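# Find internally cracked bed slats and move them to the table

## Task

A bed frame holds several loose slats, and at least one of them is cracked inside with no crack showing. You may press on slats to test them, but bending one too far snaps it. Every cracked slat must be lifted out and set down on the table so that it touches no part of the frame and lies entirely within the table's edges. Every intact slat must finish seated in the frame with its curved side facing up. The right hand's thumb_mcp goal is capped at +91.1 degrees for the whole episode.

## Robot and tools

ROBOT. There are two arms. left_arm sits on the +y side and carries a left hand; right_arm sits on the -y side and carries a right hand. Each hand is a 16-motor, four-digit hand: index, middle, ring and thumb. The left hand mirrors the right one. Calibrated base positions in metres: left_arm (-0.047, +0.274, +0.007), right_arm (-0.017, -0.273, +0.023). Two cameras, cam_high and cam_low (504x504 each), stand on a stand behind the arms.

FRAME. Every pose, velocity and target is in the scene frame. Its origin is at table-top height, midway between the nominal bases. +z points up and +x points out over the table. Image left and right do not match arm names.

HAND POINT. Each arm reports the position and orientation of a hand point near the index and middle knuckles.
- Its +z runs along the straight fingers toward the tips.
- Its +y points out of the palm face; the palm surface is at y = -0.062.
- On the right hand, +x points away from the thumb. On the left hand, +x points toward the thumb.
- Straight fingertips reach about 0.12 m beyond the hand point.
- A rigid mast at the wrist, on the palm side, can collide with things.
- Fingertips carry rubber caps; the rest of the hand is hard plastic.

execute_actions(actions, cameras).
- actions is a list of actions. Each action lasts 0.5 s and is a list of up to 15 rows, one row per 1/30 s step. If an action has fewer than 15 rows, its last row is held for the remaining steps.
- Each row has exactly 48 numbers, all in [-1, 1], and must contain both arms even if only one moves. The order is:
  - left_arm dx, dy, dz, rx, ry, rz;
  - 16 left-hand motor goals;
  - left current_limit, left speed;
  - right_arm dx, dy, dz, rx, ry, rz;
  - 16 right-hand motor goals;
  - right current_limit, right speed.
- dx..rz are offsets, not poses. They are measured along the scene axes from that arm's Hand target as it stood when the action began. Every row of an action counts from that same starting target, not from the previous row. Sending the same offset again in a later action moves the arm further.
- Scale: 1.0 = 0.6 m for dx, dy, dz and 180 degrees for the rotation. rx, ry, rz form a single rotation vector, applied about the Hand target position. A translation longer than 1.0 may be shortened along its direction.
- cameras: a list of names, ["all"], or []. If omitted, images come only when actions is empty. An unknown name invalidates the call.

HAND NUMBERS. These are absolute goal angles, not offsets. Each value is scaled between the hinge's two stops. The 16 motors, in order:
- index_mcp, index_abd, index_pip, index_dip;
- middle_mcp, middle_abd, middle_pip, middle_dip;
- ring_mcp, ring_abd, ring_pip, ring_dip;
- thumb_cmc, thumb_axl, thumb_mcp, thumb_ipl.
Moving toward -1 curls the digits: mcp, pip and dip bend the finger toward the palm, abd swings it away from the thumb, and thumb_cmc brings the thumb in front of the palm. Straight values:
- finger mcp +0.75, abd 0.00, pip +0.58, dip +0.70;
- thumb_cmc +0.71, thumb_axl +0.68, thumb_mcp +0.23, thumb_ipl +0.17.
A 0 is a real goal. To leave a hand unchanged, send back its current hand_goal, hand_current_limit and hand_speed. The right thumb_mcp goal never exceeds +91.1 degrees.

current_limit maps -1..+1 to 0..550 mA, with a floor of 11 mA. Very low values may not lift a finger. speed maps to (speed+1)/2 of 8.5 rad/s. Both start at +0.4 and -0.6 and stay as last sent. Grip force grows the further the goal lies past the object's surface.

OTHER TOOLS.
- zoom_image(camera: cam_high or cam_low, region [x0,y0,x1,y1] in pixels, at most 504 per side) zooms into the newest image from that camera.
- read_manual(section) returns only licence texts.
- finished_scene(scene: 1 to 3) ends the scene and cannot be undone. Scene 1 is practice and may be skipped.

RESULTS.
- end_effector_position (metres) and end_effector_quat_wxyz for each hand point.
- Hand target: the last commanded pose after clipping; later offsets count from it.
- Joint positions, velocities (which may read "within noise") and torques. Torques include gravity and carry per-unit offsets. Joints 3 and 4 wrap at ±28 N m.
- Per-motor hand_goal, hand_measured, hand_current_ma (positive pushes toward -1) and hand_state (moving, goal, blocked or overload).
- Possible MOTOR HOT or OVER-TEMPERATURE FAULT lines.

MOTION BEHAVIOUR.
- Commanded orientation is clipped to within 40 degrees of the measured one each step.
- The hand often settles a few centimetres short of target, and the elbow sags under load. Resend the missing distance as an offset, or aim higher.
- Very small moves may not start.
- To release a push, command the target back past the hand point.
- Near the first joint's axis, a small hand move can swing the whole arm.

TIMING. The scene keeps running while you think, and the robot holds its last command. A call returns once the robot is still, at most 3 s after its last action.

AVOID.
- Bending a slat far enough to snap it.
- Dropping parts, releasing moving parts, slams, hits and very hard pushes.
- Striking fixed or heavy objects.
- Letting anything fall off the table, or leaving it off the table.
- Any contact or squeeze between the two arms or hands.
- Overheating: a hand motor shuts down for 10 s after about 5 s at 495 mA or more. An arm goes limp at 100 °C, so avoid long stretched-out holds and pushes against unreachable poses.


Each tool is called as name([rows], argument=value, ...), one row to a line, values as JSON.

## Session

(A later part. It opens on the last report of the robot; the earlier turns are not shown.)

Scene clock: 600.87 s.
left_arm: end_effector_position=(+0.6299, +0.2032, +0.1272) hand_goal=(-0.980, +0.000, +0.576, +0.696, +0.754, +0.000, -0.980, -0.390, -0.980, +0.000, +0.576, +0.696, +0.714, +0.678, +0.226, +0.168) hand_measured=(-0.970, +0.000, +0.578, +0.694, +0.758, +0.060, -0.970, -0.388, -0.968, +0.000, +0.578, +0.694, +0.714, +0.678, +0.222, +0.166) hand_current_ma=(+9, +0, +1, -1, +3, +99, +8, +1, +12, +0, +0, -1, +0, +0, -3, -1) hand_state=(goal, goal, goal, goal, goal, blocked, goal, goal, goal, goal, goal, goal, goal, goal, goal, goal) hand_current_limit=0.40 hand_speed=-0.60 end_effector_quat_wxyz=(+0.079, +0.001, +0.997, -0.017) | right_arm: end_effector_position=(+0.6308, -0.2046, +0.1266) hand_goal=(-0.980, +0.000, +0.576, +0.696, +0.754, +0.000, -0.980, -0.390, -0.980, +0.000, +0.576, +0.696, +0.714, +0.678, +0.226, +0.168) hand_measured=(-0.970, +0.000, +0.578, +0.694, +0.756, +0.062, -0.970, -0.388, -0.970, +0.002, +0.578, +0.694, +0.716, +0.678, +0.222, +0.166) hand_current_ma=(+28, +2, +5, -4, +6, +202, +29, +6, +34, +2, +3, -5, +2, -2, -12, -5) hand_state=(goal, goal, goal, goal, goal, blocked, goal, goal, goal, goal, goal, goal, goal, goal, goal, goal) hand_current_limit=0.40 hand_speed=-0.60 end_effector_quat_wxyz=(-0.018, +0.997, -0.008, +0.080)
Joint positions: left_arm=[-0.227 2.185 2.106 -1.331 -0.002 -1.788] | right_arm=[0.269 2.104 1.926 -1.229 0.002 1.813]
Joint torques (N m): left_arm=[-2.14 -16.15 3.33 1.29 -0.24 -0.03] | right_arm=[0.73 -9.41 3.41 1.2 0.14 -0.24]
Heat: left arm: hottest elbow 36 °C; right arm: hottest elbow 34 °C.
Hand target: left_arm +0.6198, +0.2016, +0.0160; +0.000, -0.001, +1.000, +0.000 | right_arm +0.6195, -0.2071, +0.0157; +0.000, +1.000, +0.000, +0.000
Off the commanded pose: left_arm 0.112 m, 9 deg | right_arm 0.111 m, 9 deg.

execute_actions([
  [[0,0,0.17,0,0,0,-0.98,0,0.576,0.696,0.754,0,-0.98,-0.39,-0.98,0,0.576,0.696,0.714,0.678,0.226,0.168,0.4,-0.6,0,0,0.17,0,0,0,-0.98,0,0.576,0.696,0.754,0,-0.98,-0.39,-0.98,0,0.576,0.696,0.714,0.678,0.226,0.168,0.4,-0.6]],
  [[0,0,0.14,0,0,0,-0.98,0,0.576,0.696,0.754,0,-0.98,-0.39,-0.98,0,0.576,0.696,0.714,0.678,0.226,0.168,0.4,-0.6,0,0,0.14,0,0,0,-0.98,0,0.576,0.696,0.754,0,-0.98,-0.39,-0.98,0,0.576,0.696,0.714,0.678,0.226,0.168,0.4,-0.6]],
  [[0,0,0,0,0,0,-0.98,0,0.576,0.696,-0.98,0,0.576,0.696,0.754,0,-0.98,-0.39,0.714,0.678,0.226,0.168,0.4,-0.6,0,0,0,0,0,0,-0.98,0,0.576,0.696,-0.98,0,0.576,0.696,0.754,0,-0.98,-0.39,0.714,0.678,0.226,0.168,0.4,-0.6]],
  [[0,0,0,0,0,0,-0.98,0,0.576,0.696,-0.98,0,0.576,0.696,0.754,0,-0.98,-0.39,0.714,0.678,0.226,0.168,0.4,-0.6,0,0,0,0,0,0,-0.98,0,0.576,0.696,-0.98,0,0.576,0.696,0.754,0,-0.98,-0.39,0.714,0.678,0.226,0.168,0.4,-0.6]],
  [[0,0,-0.06,0,0,0,-0.98,0,0.576,0.696,-0.98,0,0.576,0.696,0.754,0,-0.98,-0.39,0.714,0.678,0.226,0.168,0.4,-0.6,0,0,-0.06,0,0,0,-0.98,0,0.576,0.696,-0.98,0,0.576,0.696,0.754,0,-0.98,-0.39,0.714,0.678,0.226,0.168,0.4,-0.6]],
], cameras=["cam_high"])

zoom_image(camera="cam_high", region=[180, 170, 400, 400])

execute_actions([
  [[0,0,-0.065,0,0,0,-0.98,0,0.576,0.696,-0.98,0,0.576,0.696,0.754,0,-0.98,-0.39,0.714,0.678,0.226,0.168,0.4,-0.6,0,0,-0.065,0,0,0,-0.98,0,0.576,0.696,-0.98,0,0.576,0.696,0.754,0,-0.98,-0.39,0.714,0.678,0.226,0.168,0.4,-0.6]],
  [[0,0,-0.065,0,0,0,-0.98,0,0.576,0.696,-0.98,0,0.576,0.696,0.754,0,-0.98,-0.39,0.714,0.678,0.226,0.168,0.4,-0.6,0,0,-0.065,0,0,0,-0.98,0,0.576,0.696,-0.98,0,0.576,0.696,0.754,0,-0.98,-0.39,0.714,0.678,0.226,0.168,0.4,-0.6]],
])

execute_actions([
  [[0,0,-0.06,0,0,0,-0.98,0,0.576,0.696,-0.98,0,0.576,0.696,0.754,0,-0.98,-0.39,0.714,0.678,0.226,0.168,0.4,-0.6,0,0,-0.06,0,0,0,-0.98,0,0.576,0.696,-0.98,0,0.576,0.696,0.754,0,-0.98,-0.39,0.714,0.678,0.226,0.168,0.4,-0.6]],
  [[0,0,-0.06,0,0,0,-0.98,0,0.576,0.696,-0.98,0,0.576,0.696,0.754,0,-0.98,-0.39,0.714,0.678,0.226,0.168,0.4,-0.6,0,0,-0.06,0,0,0,-0.98,0,0.576,0.696,-0.98,0,0.576,0.696,0.754,0,-0.98,-0.39,0.714,0.678,0.226,0.168,0.4,-0.6]],
])

Scene clock: 615.37 s.
left_arm: end_effector_position=(+0.6170, +0.2056, +0.2027) hand_goal=(-0.980, +0.000, +0.576, +0.696, -0.980, +0.000, +0.576, +0.696, +0.754, +0.000, -0.980, -0.390, +0.714, +0.678, +0.226, +0.168) hand_measured=(-0.968, +0.000, +0.578, +0.694, -0.958, +0.004, +0.576, +0.694, +0.752, +0.000, -0.972, -0.388, +0.714, +0.678, +0.220, +0.166) hand_current_ma=(+13, +0, +1, -1, +29, +1, +0, -1, +0, +0, +6, +1, +0, +0, -5, -1) hand_state=(goal, goal, goal, goal, blocked, goal, goal, goal, goal, goal, goal, goal, goal, goal, goal, goal) hand_current_limit=0.40 hand_speed=-0.60 end_effector_quat_wxyz=(+0.025, +0.001, +1.000, -0.004) | right_arm: end_effector_position=(+0.6171, -0.2079, +0.1754) hand_goal=(-0.980, +0.000, +0.576, +0.696, -0.980, +0.000, +0.576, +0.696, +0.754, +0.000, -0.980, -0.390, +0.714, +0.678, +0.226, +0.168) hand_measured=(-0.968, +0.000, +0.578, +0.694, -0.958, +0.002, +0.576, +0.694, +0.752, +0.002, -0.974, -0.388, +0.714, +0.678, +0.220, +0.166) hand_current_ma=(+35, +2, +5, -4, +76, +5, +0, -5, -3, +2, +16, +6, +1, -2, -18, -5) hand_state=(goal, goal, goal, goal, blocked, goal, goal, goal, goal, goal, goal, goal, goal, goal, goal, goal) hand_current_limit=0.40 hand_speed=-0.60 end_effector_quat_wxyz=(+0.000, +1.000, -0.007, +0.003)
Joint positions: left_arm=[-0.229 2.258 2.428 -1.691 -0.003 -1.789] | right_arm=[0.269 2.171 2.158 -1.552 0.002 1.81]
Joint torques (N m): left_arm=[-1.49 -22.83 6.08 0.7 -0.17 -0.05] | right_arm=[0.5 -18.9 7.05 0.24 0.2 -0.17]
Heat: left arm: hottest elbow 36 °C; right arm: hottest shoulder 34 °C.
Hand target: left_arm +0.6198, +0.2017, +0.1660; +0.000, -0.001, +1.000, +0.000 | right_arm +0.6194, -0.2071, +0.1656; +0.000, +1.000, +0.000, +0.000
Off the commanded pose: left_arm 0.037 m, 3 deg | right_arm 0.010 m, 1 deg.
Images, in order (width x height): cam_high 504x504.

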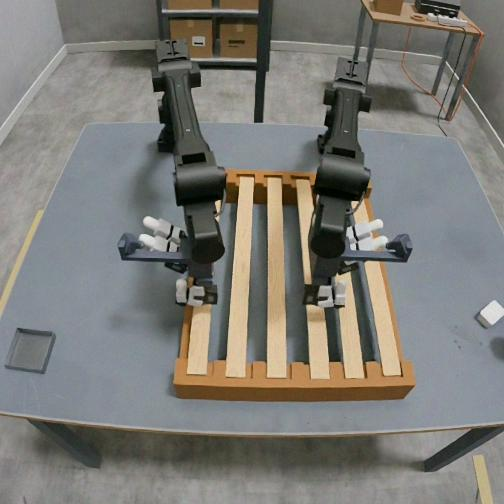

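Scaled by 2.191.

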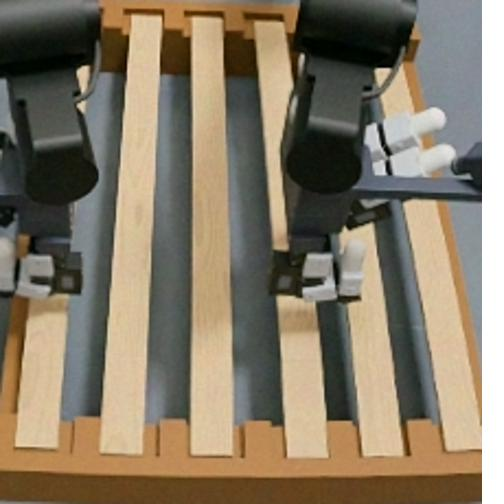

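Scene clock: 616.57 s.
left_arm: end_effector_position=(+0.6257, +0.2035, +0.1334) hand_goal=(-0.980, +0.000, +0.576, +0.696, -0.980, +0.000, +0.576, +0.696, +0.754, +0.000, -0.980, -0.390, +0.714, +0.678, +0.226, +0.168) hand_measured=(-0.968, +0.000, +0.578, +0.694, -0.964, +0.002, +0.576, +0.694, +0.754, +0.022, -0.972, -0.388, +0.714, +0.678, +0.222, +0.166) hand_current_ma=(+11, +0, +1, -1, +18, +1, +0, -1, +0, +22, +6, +1, +0, +0, -4, -1) hand_state=(goal, goal, goal, goal, goal, goal, goal, goal, goal, blocked, goal, goal, goal, goal, goal, goal) hand_current_limit=0.40 hand_speed=-0.60 end_effector_quat_wxyz=(+0.035, +0.000, +0.999, -0.006) | right_arm: end_effector_position=(+0.6247, -0.2061, +0.1314) hand_goal=(-0.980, +0.000, +0.576, +0.696, -0.980, +0.000, +0.576, +0.696, +0.754, +0.000, -0.980, -0.390, +0.714, +0.678, +0.226, +0.168) hand_measured=(-0.970, +0.000, +0.578, +0.694, -0.962, +0.002, +0.576, +0.694, +0.752, +0.028, -0.974, -0.388, +0.714, +0.678, +0.222, +0.166) hand_current_ma=(+31, +2, +5, -4, +58, +5, +0, -5, -2, +78, +16, +6, +1, -2, -14, -5) hand_state=(goal, goal, goal, goal, goal, goal, goal, goal, goal, blocked, goal, goal, goal, goal, goal, goal) hand_current_limit=0.40 hand_speed=-0.60 end_effector_quat_wxyz=(-0.007, +0.999, -0.007, +0.033)
Joint positions: left_arm=[-0.229 2.252 2.236 -1.484 -0.003 -1.791] | right_arm=[0.269 2.157 2.024 -1.371 0.002 1.81]
Joint torques (N m): left_arm=[-1.73 -22.83 5.07 0.61 -0.16 -0.03] | right_arm=[0.38 -15.38 5.33 0.54 0.2 -0.21]
Heat: left arm: hottest elbow 36 °C; right arm: hottest shoulder 34 °C.
Hand target: left_arm +0.6198, +0.2017, +0.0880; +0.000, -0.001, +1.000, +0.000 | right_arm +0.6195, -0.2071, +0.0877; +0.000, +1.000, +0.000, +0.000
Off the commanded pose: left_arm 0.046 m, 4 deg | right_arm 0.044 m, 4 deg.

Scene clock: 617.77 s.
left_arm: end_effector_position=(+0.6354, +0.2013, +0.1202) hand_goal=(-0.980, +0.000, +0.576, +0.696, -0.980, +0.000, +0.576, +0.696, +0.754, +0.000, -0.980, -0.390, +0.714, +0.678, +0.226, +0.168) hand_measured=(-0.970, +0.000, +0.578, +0.694, -0.966, +0.002, +0.576, +0.694, +0.758, +0.060, -0.970, -0.388, +0.714, +0.678, +0.222, +0.166) hand_current_ma=(+10, +0, +1, -1, +17, +1, +0, -1, +2, +101, +9, +1, +0, +0, -3, -1) hand_state=(goal, goal, goal, goal, goal, goal, goal, goal, goal, blocked, goal, goal, goal, goal, goal, goal) hand_current_limit=0.40 hand_speed=-0.60 end_effector_quat_wxyz=(+0.082, +0.000, +0.997, -0.017) | right_arm: end_effector_position=(+0.6382, -0.2030, +0.1197) hand_goal=(-0.980, +0.000, +0.576, +0.696, -0.980, +0.000, +0.576, +0.696, +0.754, +0.000, -0.980, -0.390, +0.714, +0.678, +0.226, +0.168) hand_measured=(-0.970, +0.000, +0.578, +0.694, -0.964, +0.002, +0.576, +0.694, +0.756, +0.062, -0.972, -0.388, +0.714, +0.678, +0.222, +0.166) hand_current_ma=(+29, +2, +5, -4, +55, +5, +0, -5, +6, +203, +23, +6, +1, -2, -12, -5) hand_state=(goal, goal, goal, goal, goal, goal, goal, goal, goal, blocked, goal, goal, goal, goal, goal, goal) hand_current_limit=0.40 hand_speed=-0.60 end_effector_quat_wxyz=(-0.019, +0.996, -0.007, +0.085)
Joint positions: left_arm=[-0.229 2.202 2.117 -1.319 -0.003 -1.791] | right_arm=[0.269 2.122 1.937 -1.212 0.002 1.81]
Joint torques (N m): left_arm=[-1.73 -16.97 3.49 0.73 -0.16 -0.01] | right_arm=[0.67 -10.29 3.69 0.36 0.15 -0.22]
Heat: left arm: hottest elbow 36 °C; right arm: hottest shoulder 34 °C.
Hand target: left_arm +0.6198, +0.2017, +0.0158; +0.000, -0.001, +1.000, +0.000 | right_arm +0.6194, -0.2071, +0.0158; +0.000, +1.000, +0.000, +0.000
Off the commanded pose: left_arm 0.105 m, 10 deg | right_arm 0.106 m, 10 deg.

execute_actions([
  [[0,0,0.17,0,0,0,-0.98,0,0.576,0.696,-0.98,0,0.576,0.696,0.754,0,-0.98,-0.39,0.714,0.678,0.226,0.168,0.4,-0.6,0,0,0.17,0,0,0,-0.98,0,0.576,0.696,-0.98,0,0.576,0.696,0.754,0,-0.98,-0.39,0.714,0.678,0.226,0.168,0.4,-0.6]],
  [[0,0,0.12,0,0,0,-0.98,0,0.576,0.696,-0.98,0,0.576,0.696,0.754,0,-0.98,-0.39,0.714,0.678,0.226,0.168,0.4,-0.6,0,0,0.12,0,0,0,-0.98,0,0.576,0.696,-0.98,0,0.576,0.696,0.754,0,-0.98,-0.39,0.714,0.678,0.226,0.168,0.4,-0.6]],
  [[0,0.12,0,0,0,0,-0.98,0,0.576,0.696,-0.98,0,0.576,0.696,0.754,0,-0.98,-0.39,0.714,0.678,0.226,0.168,0.4,-0.6,0,0.135,0,0,0,0,-0.98,0,0.576,0.696,-0.98,0,0.576,0.696,0.754,0,-0.98,-0.39,0.714,0.678,0.226,0.168,0.4,-0.6]],
  [[0,0,-0.05,0,0,0,-0.98,0,0.576,0.696,-0.98,0,0.576,0.696,0.754,0,-0.98,-0.39,0.714,0.678,0.226,0.168,0.4,-0.6,0,0,-0.05,0,0,0,-0.98,0,0.576,0.696,-0.98,0,0.576,0.696,0.754,0,-0.98,-0.39,0.714,0.678,0.226,0.168,0.4,-0.6]],
], cameras=["cam_high"])

zoom_image(camera="cam_high", region=[180, 170, 400, 400])

execute_actions([
  [[0,0,-0.06,0,0,0,-0.98,0,0.576,0.696,-0.98,0,0.576,0.696,0.754,0,-0.98,-0.39,0.714,0.678,0.226,0.168,0.4,-0.6,0,0,-0.06,0,0,0,-0.98,0,0.576,0.696,-0.98,0,0.576,0.696,0.754,0,-0.98,-0.39,0.714,0.678,0.226,0.168,0.4,-0.6]],
  [[0,0,-0.06,0,0,0,-0.98,0,0.576,0.696,-0.98,0,0.576,0.696,0.754,0,-0.98,-0.39,0.714,0.678,0.226,0.168,0.4,-0.6,0,0,-0.06,0,0,0,-0.98,0,0.576,0.696,-0.98,0,0.576,0.696,0.754,0,-0.98,-0.39,0.714,0.678,0.226,0.168,0.4,-0.6]],
])

execute_actions([
  [[0,0,-0.06,0,0,0,-0.98,0,0.576,0.696,-0.98,0,0.576,0.696,0.754,0,-0.98,-0.39,0.714,0.678,0.226,0.168,0.4,-0.6,0,0,-0.06,0,0,0,-0.98,0,0.576,0.696,-0.98,0,0.576,0.696,0.754,0,-0.98,-0.39,0.714,0.678,0.226,0.168,0.4,-0.6]],
  [[0,0,-0.06,0,0,0,-0.98,0,0.576,0.696,-0.98,0,0.576,0.696,0.754,0,-0.98,-0.39,0.714,0.678,0.226,0.168,0.4,-0.6,0,0,-0.06,0,0,0,-0.98,0,0.576,0.696,-0.98,0,0.576,0.696,0.754,0,-0.98,-0.39,0.714,0.678,0.226,0.168,0.4,-0.6]],
])

Scene clock: 624.23 s.
left_arm: end_effector_position=(+0.6170, +0.2716, +0.1683) hand_goal=(-0.980, +0.000, +0.576, +0.696, -0.980, +0.000, +0.576, +0.696, +0.754, +0.000, -0.980, -0.390, +0.714, +0.678, +0.226, +0.168) hand_measured=(-0.968, +0.000, +0.578, +0.694, -0.966, +0.002, +0.576, +0.694, +0.756, +0.004, -0.974, -0.388, +0.714, +0.678, +0.220, +0.166) hand_current_ma=(+11, +0, +1, -1, +16, +1, +0, -1, +1, +1, +5, +1, +0, +0, -5, -1) hand_state=(goal, goal, goal, goal, goal, goal, goal, goal, goal, goal, goal, goal, goal, goal, goal, goal) hand_current_limit=0.40 hand_speed=-0.60 end_effector_quat_wxyz=(+0.002, -0.005, +1.000, +0.001) | right_arm: end_effector_position=(+0.6197, -0.1269, +0.1724) hand_goal=(-0.980, +0.000, +0.576, +0.696, -0.980, +0.000, +0.576, +0.696, +0.754, +0.000, -0.980, -0.390, +0.714, +0.678, +0.226, +0.168) hand_measured=(-0.968, +0.000, +0.578, +0.694, -0.964, +0.002, +0.576, +0.694, +0.756, +0.004, -0.974, -0.388, +0.714, +0.678, +0.220, +0.166) hand_current_ma=(+37, +2, +5, -4, +55, +4, +1, -5, +3, +7, +15, +6, -1, -2, -19, -5) hand_state=(goal, goal, goal, goal, goal, goal, goal, goal, goal, goal, goal, goal, goal, goal, goal, goal) hand_current_limit=0.40 hand_speed=-0.60 end_effector_quat_wxyz=(-0.002, +1.000, +0.007, +0.005)
Joint positions: left_arm=[-0.134 2.244 2.308 -1.632 -0.002 -1.706] | right_arm=[0.383 2.255 2.296 -1.601 0 1.895]
Joint torques (N m): left_arm=[-1.2 -25.82 6.71 0.57 -0.2 0.13] | right_arm=[0.56 -19.49 6.82 0.08 0.25 0.05]
Heat: left arm: hottest elbow 36 °C; right arm: hottest shoulder 34 °C.
Hand target: left_arm +0.6198, +0.2737, +0.1600; +0.000, -0.001, +1.000, +0.000 | right_arm +0.6194, -0.1262, +0.1596; +0.000, +1.000, +0.000, -0.001
Off the commanded pose: left_arm 0.009 m, 0 deg | right_arm 0.013 m, 1 deg.
Images, in order (width x height): cam_high 504x504.

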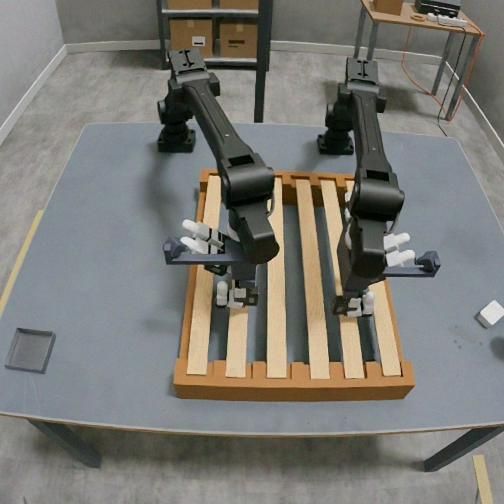

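Scaled by 2.191.

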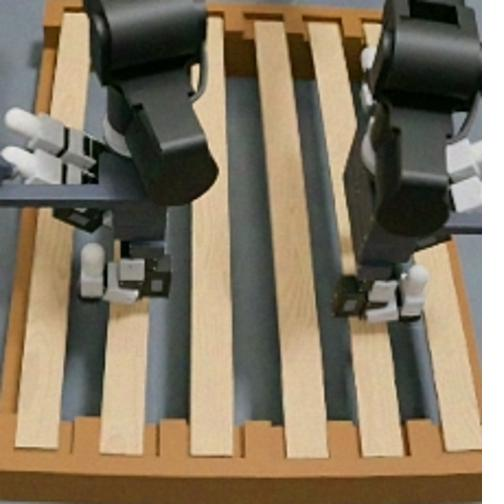

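Scene clock: 625.43 s.
left_arm: end_effector_position=(+0.6246, +0.2707, +0.1349) hand_goal=(-0.980, +0.000, +0.576, +0.696, -0.980, +0.000, +0.576, +0.696, +0.754, +0.000, -0.980, -0.390, +0.714, +0.678, +0.226, +0.168) hand_measured=(-0.970, +0.000, +0.578, +0.694, -0.966, +0.002, +0.576, +0.694, +0.758, +0.026, -0.972, -0.388, +0.714, +0.678, +0.222, +0.166) hand_current_ma=(+10, +0, +1, -1, +15, +1, +0, -1, +1, +30, +6, +1, +0, +0, -4, -1) hand_state=(goal, goal, goal, goal, goal, goal, goal, goal, goal, blocked, goal, goal, goal, goal, goal, goal) hand_current_limit=0.40 hand_speed=-0.60 end_effector_quat_wxyz=(+0.036, -0.004, +0.999, -0.004) | right_arm: end_effector_position=(+0.6262, -0.1246, +0.1322) hand_goal=(-0.980, +0.000, +0.576, +0.696, -0.980, +0.000, +0.576, +0.696, +0.754, +0.000, -0.980, -0.390, +0.714, +0.678, +0.226, +0.168) hand_measured=(-0.970, +0.000, +0.578, +0.694, -0.964, +0.002, +0.576, +0.694, +0.756, +0.028, -0.974, -0.388, +0.714, +0.678, +0.222, +0.166) hand_current_ma=(+33, +2, +5, -4, +49, +4, +1, -5, +3, +79, +16, +6, -1, -2, -15, -5) hand_state=(goal, goal, goal, goal, goal, goal, goal, goal, goal, blocked, goal, goal, goal, goal, goal, goal) hand_current_limit=0.40 hand_speed=-0.60 end_effector_quat_wxyz=(-0.011, +0.999, +0.006, +0.032)
Joint positions: left_arm=[-0.134 2.205 2.157 -1.45 -0.002 -1.705] | right_arm=[0.383 2.231 2.155 -1.428 0.001 1.897]
Joint torques (N m): left_arm=[-1.44 -21.89 4.85 0.73 -0.21 0.11] | right_arm=[0.26 -16.38 5.45 0.54 0.25 0.03]
Heat: left arm: hottest elbow 36 °C; right arm: hottest shoulder 34 °C.
Hand target: left_arm +0.6198, +0.2737, +0.0881; +0.000, -0.001, +1.000, +0.000 | right_arm +0.6194, -0.1262, +0.0876; +0.000, +1.000, +0.000, +0.000
Off the commanded pose: left_arm 0.047 m, 4 deg | right_arm 0.045 m, 4 deg.

Scene clock: 626.63 s.
left_arm: end_effector_position=(+0.6348, +0.2694, +0.1219) hand_goal=(-0.980, +0.000, +0.576, +0.696, -0.980, +0.000, +0.576, +0.696, +0.754, +0.000, -0.980, -0.390, +0.714, +0.678, +0.226, +0.168) hand_measured=(-0.970, +0.000, +0.578, +0.694, -0.966, +0.002, +0.576, +0.694, +0.760, +0.060, -0.970, -0.388, +0.714, +0.678, +0.222, +0.166) hand_current_ma=(+9, +0, +1, -1, +14, +1, +0, -1, +3, +103, +9, +1, +0, +0, -3, -1) hand_state=(goal, goal, goal, goal, goal, goal, goal, goal, goal, blocked, goal, goal, goal, goal, goal, goal) hand_current_limit=0.40 hand_speed=-0.60 end_effector_quat_wxyz=(+0.085, -0.004, +0.996, -0.010) | right_arm: end_effector_position=(+0.6386, -0.1206, +0.1205) hand_goal=(-0.980, +0.000, +0.576, +0.696, -0.980, +0.000, +0.576, +0.696, +0.754, +0.000, -0.980, -0.390, +0.714, +0.678, +0.226, +0.168) hand_measured=(-0.970, +0.000, +0.578, +0.694, -0.966, +0.002, +0.576, +0.694, +0.758, +0.062, -0.972, -0.388, +0.714, +0.678, +0.222, +0.166) hand_current_ma=(+31, +2, +5, -4, +47, +4, +1, -5, +9, +205, +23, +6, -1, -2, -13, -5) hand_state=(goal, goal, goal, goal, goal, goal, goal, goal, goal, blocked, goal, goal, goal, goal, goal, goal) hand_current_limit=0.40 hand_speed=-0.60 end_effector_quat_wxyz=(-0.027, +0.996, +0.006, +0.081)
Joint positions: left_arm=[-0.134 2.159 2.045 -1.284 -0.002 -1.705] | right_arm=[0.383 2.189 2.056 -1.266 0.003 1.898]
Joint torques (N m): left_arm=[-1.08 -16.09 3.33 0.7 -0.16 0.13] | right_arm=[0.44 -10.99 3.71 0.44 0.2 0.02]
Heat: left arm: hottest elbow 36 °C; right arm: hottest shoulder 34 °C.
Hand target: left_arm +0.6197, +0.2737, +0.0159; +0.000, -0.001, +1.000, +0.000 | right_arm +0.6196, -0.1261, +0.0158; +0.000, +1.000, +0.000, +0.000
Off the commanded pose: left_arm 0.107 m, 10 deg | right_arm 0.107 m, 10 deg.

execute_actions([
  [[0,0,0.17,0,0,0,-0.98,0,0.576,0.696,-0.98,0,0.576,0.696,0.754,0,-0.98,-0.39,0.714,0.678,0.226,0.168,0.4,-0.6,0,0,0.17,0,0,0,-0.98,0,0.576,0.696,-0.98,0,0.576,0.696,0.754,0,-0.98,-0.39,0.714,0.678,0.226,0.168,0.4,-0.6]],
  [[0,0,0.12,0,0,0,-0.98,0,0.576,0.696,-0.98,0,0.576,0.696,0.754,0,-0.98,-0.39,0.714,0.678,0.226,0.168,0.4,-0.6,0,0,0.12,0,0,0,-0.98,0,0.576,0.696,-0.98,0,0.576,0.696,0.754,0,-0.98,-0.39,0.714,0.678,0.226,0.168,0.4,-0.6]],
  [[0,0.133,0,0,0,0,-0.98,0,0.576,0.696,-0.98,0,0.576,0.696,0.754,0,-0.98,-0.39,0.714,0.678,0.226,0.168,0.4,-0.6,0,0.137,0,0,0,0,-0.98,0,0.576,0.696,-0.98,0,0.576,0.696,0.754,0,-0.98,-0.39,0.714,0.678,0.226,0.168,0.4,-0.6]],
  [[0,0,-0.05,0,0,0,-0.98,0,0.576,0.696,-0.98,0,0.576,0.696,0.754,0,-0.98,-0.39,0.714,0.678,0.226,0.168,0.4,-0.6,0,0,-0.05,0,0,0,-0.98,0,0.576,0.696,-0.98,0,0.576,0.696,0.754,0,-0.98,-0.39,0.714,0.678,0.226,0.168,0.4,-0.6]],
], cameras=["cam_high"])

Scene clock: 640.40 s.
left_arm: end_effector_position=(+0.6166, +0.3490, +0.1754) hand_goal=(-0.980, +0.000, +0.576, +0.696, -0.980, +0.000, +0.576, +0.696, +0.754, +0.000, -0.980, -0.390, +0.714, +0.678, +0.226, +0.168) hand_measured=(-0.968, +0.000, +0.578, +0.694, -0.966, +0.002, +0.576, +0.694, +0.756, +0.004, -0.974, -0.388, +0.714, +0.678, +0.220, +0.166) hand_current_ma=(+12, +0, +1, -1, +15, +1, +0, -1, +1, +1, +5, +1, +0, +0, -5, -1) hand_state=(goal, goal, goal, goal, goal, goal, goal, goal, goal, goal, goal, goal, goal, goal, goal, goal) hand_current_limit=0.40 hand_speed=-0.60 end_effector_quat_wxyz=(+0.007, -0.003, +1.000, +0.001) | right_arm: end_effector_position=(+0.6145, -0.0487, +0.1515) hand_goal=(-0.980, +0.000, +0.576, +0.696, -0.980, +0.000, +0.576, +0.696, +0.754, +0.000, -0.980, -0.390, +0.714, +0.678, +0.226, +0.168) hand_measured=(-0.968, +0.000, +0.578, +0.694, -0.964, +0.002, +0.578, +0.694, +0.756, +0.004, -0.974, -0.388, +0.714, +0.678, +0.220, +0.166) hand_current_ma=(+39, +1, +5, -4, +49, +3, +2, -5, +3, +7, +15, +6, -2, -2, -20, -5) hand_state=(goal, goal, goal, goal, goal, goal, goal, goal, goal, goal, goal, goal, goal, goal, goal, goal) hand_current_limit=0.40 hand_speed=-0.60 end_effector_quat_wxyz=(+0.005, +1.000, +0.009, -0.005)
Joint positions: left_arm=[-0.023 2.21 2.267 -1.614 -0.002 -1.59] | right_arm=[0.489 2.397 2.495 -1.683 0.005 1.998]
Joint torques (N m): left_arm=[-1.03 -24.7 6.71 0.65 -0.22 0.12] | right_arm=[0.91 -20.72 10.39 -0.61 0.09 0.09]
Heat: left arm: hottest elbow 36 °C; right arm: hottest shoulder 34 °C.
Hand target: left_arm +0.6197, +0.3536, +0.1600; +0.000, -0.001, +1.000, +0.000 | right_arm +0.6195, -0.0439, +0.1598; +0.000, +1.000, +0.000, +0.000
Off the commanded pose: left_arm 0.016 m, 1 deg | right_arm 0.011 m, 1 deg.
joint sent to its limit (right arm) — joint 4 (wrist pitch), lower limit. The joint targets still meet the commanded pose.
Images, in order (width x height): cam_high 504x504.

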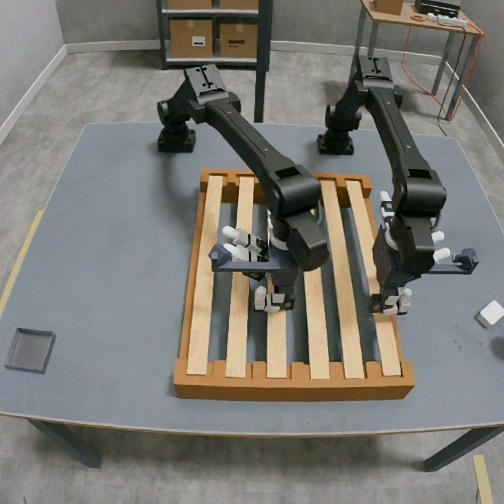

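zoom_image(camera="cam_high", region=[170, 160, 430, 420])

execute_actions([
  [[0,0,-0.06,0,0,0,-0.98,0,0.576,0.696,-0.98,0,0.576,0.696,0.754,0,-0.98,-0.39,0.714,0.678,0.226,0.168,0.4,-0.6,0,0,-0.06,0,0,0,-0.98,0,0.576,0.696,-0.98,0,0.576,0.696,0.754,0,-0.98,-0.39,0.714,0.678,0.226,0.168,0.4,-0.6]],
  [[0,0,-0.06,0,0,0,-0.98,0,0.576,0.696,-0.98,0,0.576,0.696,0.754,0,-0.98,-0.39,0.714,0.678,0.226,0.168,0.4,-0.6,0,0,-0.06,0,0,0,-0.98,0,0.576,0.696,-0.98,0,0.576,0.696,0.754,0,-0.98,-0.39,0.714,0.678,0.226,0.168,0.4,-0.6]],
], cameras=["cam_high"])

Scaled by 1.938.

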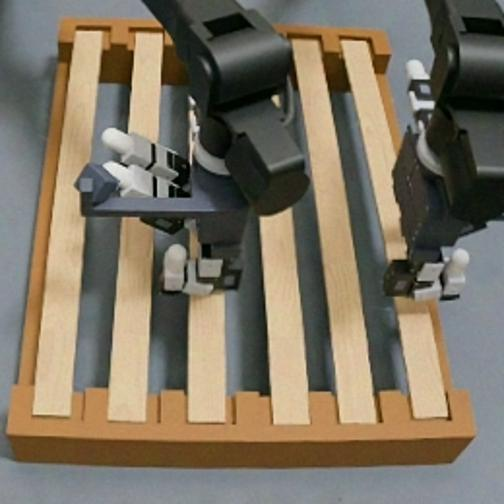

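Scene clock: 643.40 s.
left_arm: end_effector_position=(+0.6248, +0.3489, +0.1325) hand_goal=(-0.980, +0.000, +0.576, +0.696, -0.980, +0.000, +0.576, +0.696, +0.754, +0.000, -0.980, -0.390, +0.714, +0.678, +0.226, +0.168) hand_measured=(-0.970, +0.000, +0.578, +0.694, -0.966, +0.002, +0.576, +0.694, +0.758, +0.024, -0.972, -0.388, +0.714, +0.678, +0.222, +0.166) hand_current_ma=(+10, +0, +1, -1, +14, +1, +0, -1, +2, +24, +7, +1, +0, +0, -4, -1) hand_state=(goal, goal, goal, goal, goal, goal, goal, goal, goal, blocked, goal, goal, goal, goal, goal, goal) hand_current_limit=0.40 hand_speed=-0.60 end_effector_quat_wxyz=(+0.034, -0.003, +0.999, +0.000) | right_arm: end_effector_position=(+0.6255, -0.0429, +0.1333) hand_goal=(-0.980, +0.000, +0.576, +0.696, -0.980, +0.000, +0.576, +0.696, +0.754, +0.000, -0.980, -0.390, +0.714, +0.678, +0.226, +0.168) hand_measured=(-0.968, +0.000, +0.578, +0.694, -0.966, +0.002, +0.578, +0.694, +0.754, +0.026, -0.974, -0.388, +0.714, +0.678, +0.220, +0.166) hand_current_ma=(+36, +1, +5, -4, +47, +3, +2, -5, +1, +75, +16, +6, -2, -2, -18, -5) hand_state=(goal, goal, goal, goal, goal, goal, goal, goal, goal, blocked, goal, goal, goal, goal, goal, goal) hand_current_limit=0.40 hand_speed=-0.60 end_effector_quat_wxyz=(-0.012, +0.999, +0.006, +0.031)
Joint positions: left_arm=[-0.023 2.191 2.124 -1.436 -0.002 -1.59] | right_arm=[0.489 2.354 2.379 -1.529 0.004 2.003]
Joint torques (N m): left_arm=[-1.08 -22.18 5.05 0.7 -0.2 0.11] | right_arm=[0.5 -17.55 5.38 0.46 0.1 0.05]
Heat: left arm: hottest elbow 36 °C; right arm: hottest shoulder 34 °C.
Hand target: left_arm +0.6197, +0.3536, +0.0880; +0.000, -0.001, +1.000, +0.000 | right_arm +0.6195, -0.0439, +0.0878; +0.000, +1.000, +0.000, +0.000
Off the commanded pose: left_arm 0.045 m, 4 deg | right_arm 0.046 m, 4 deg.
Images, in order (width x height): cam_high 504x504.

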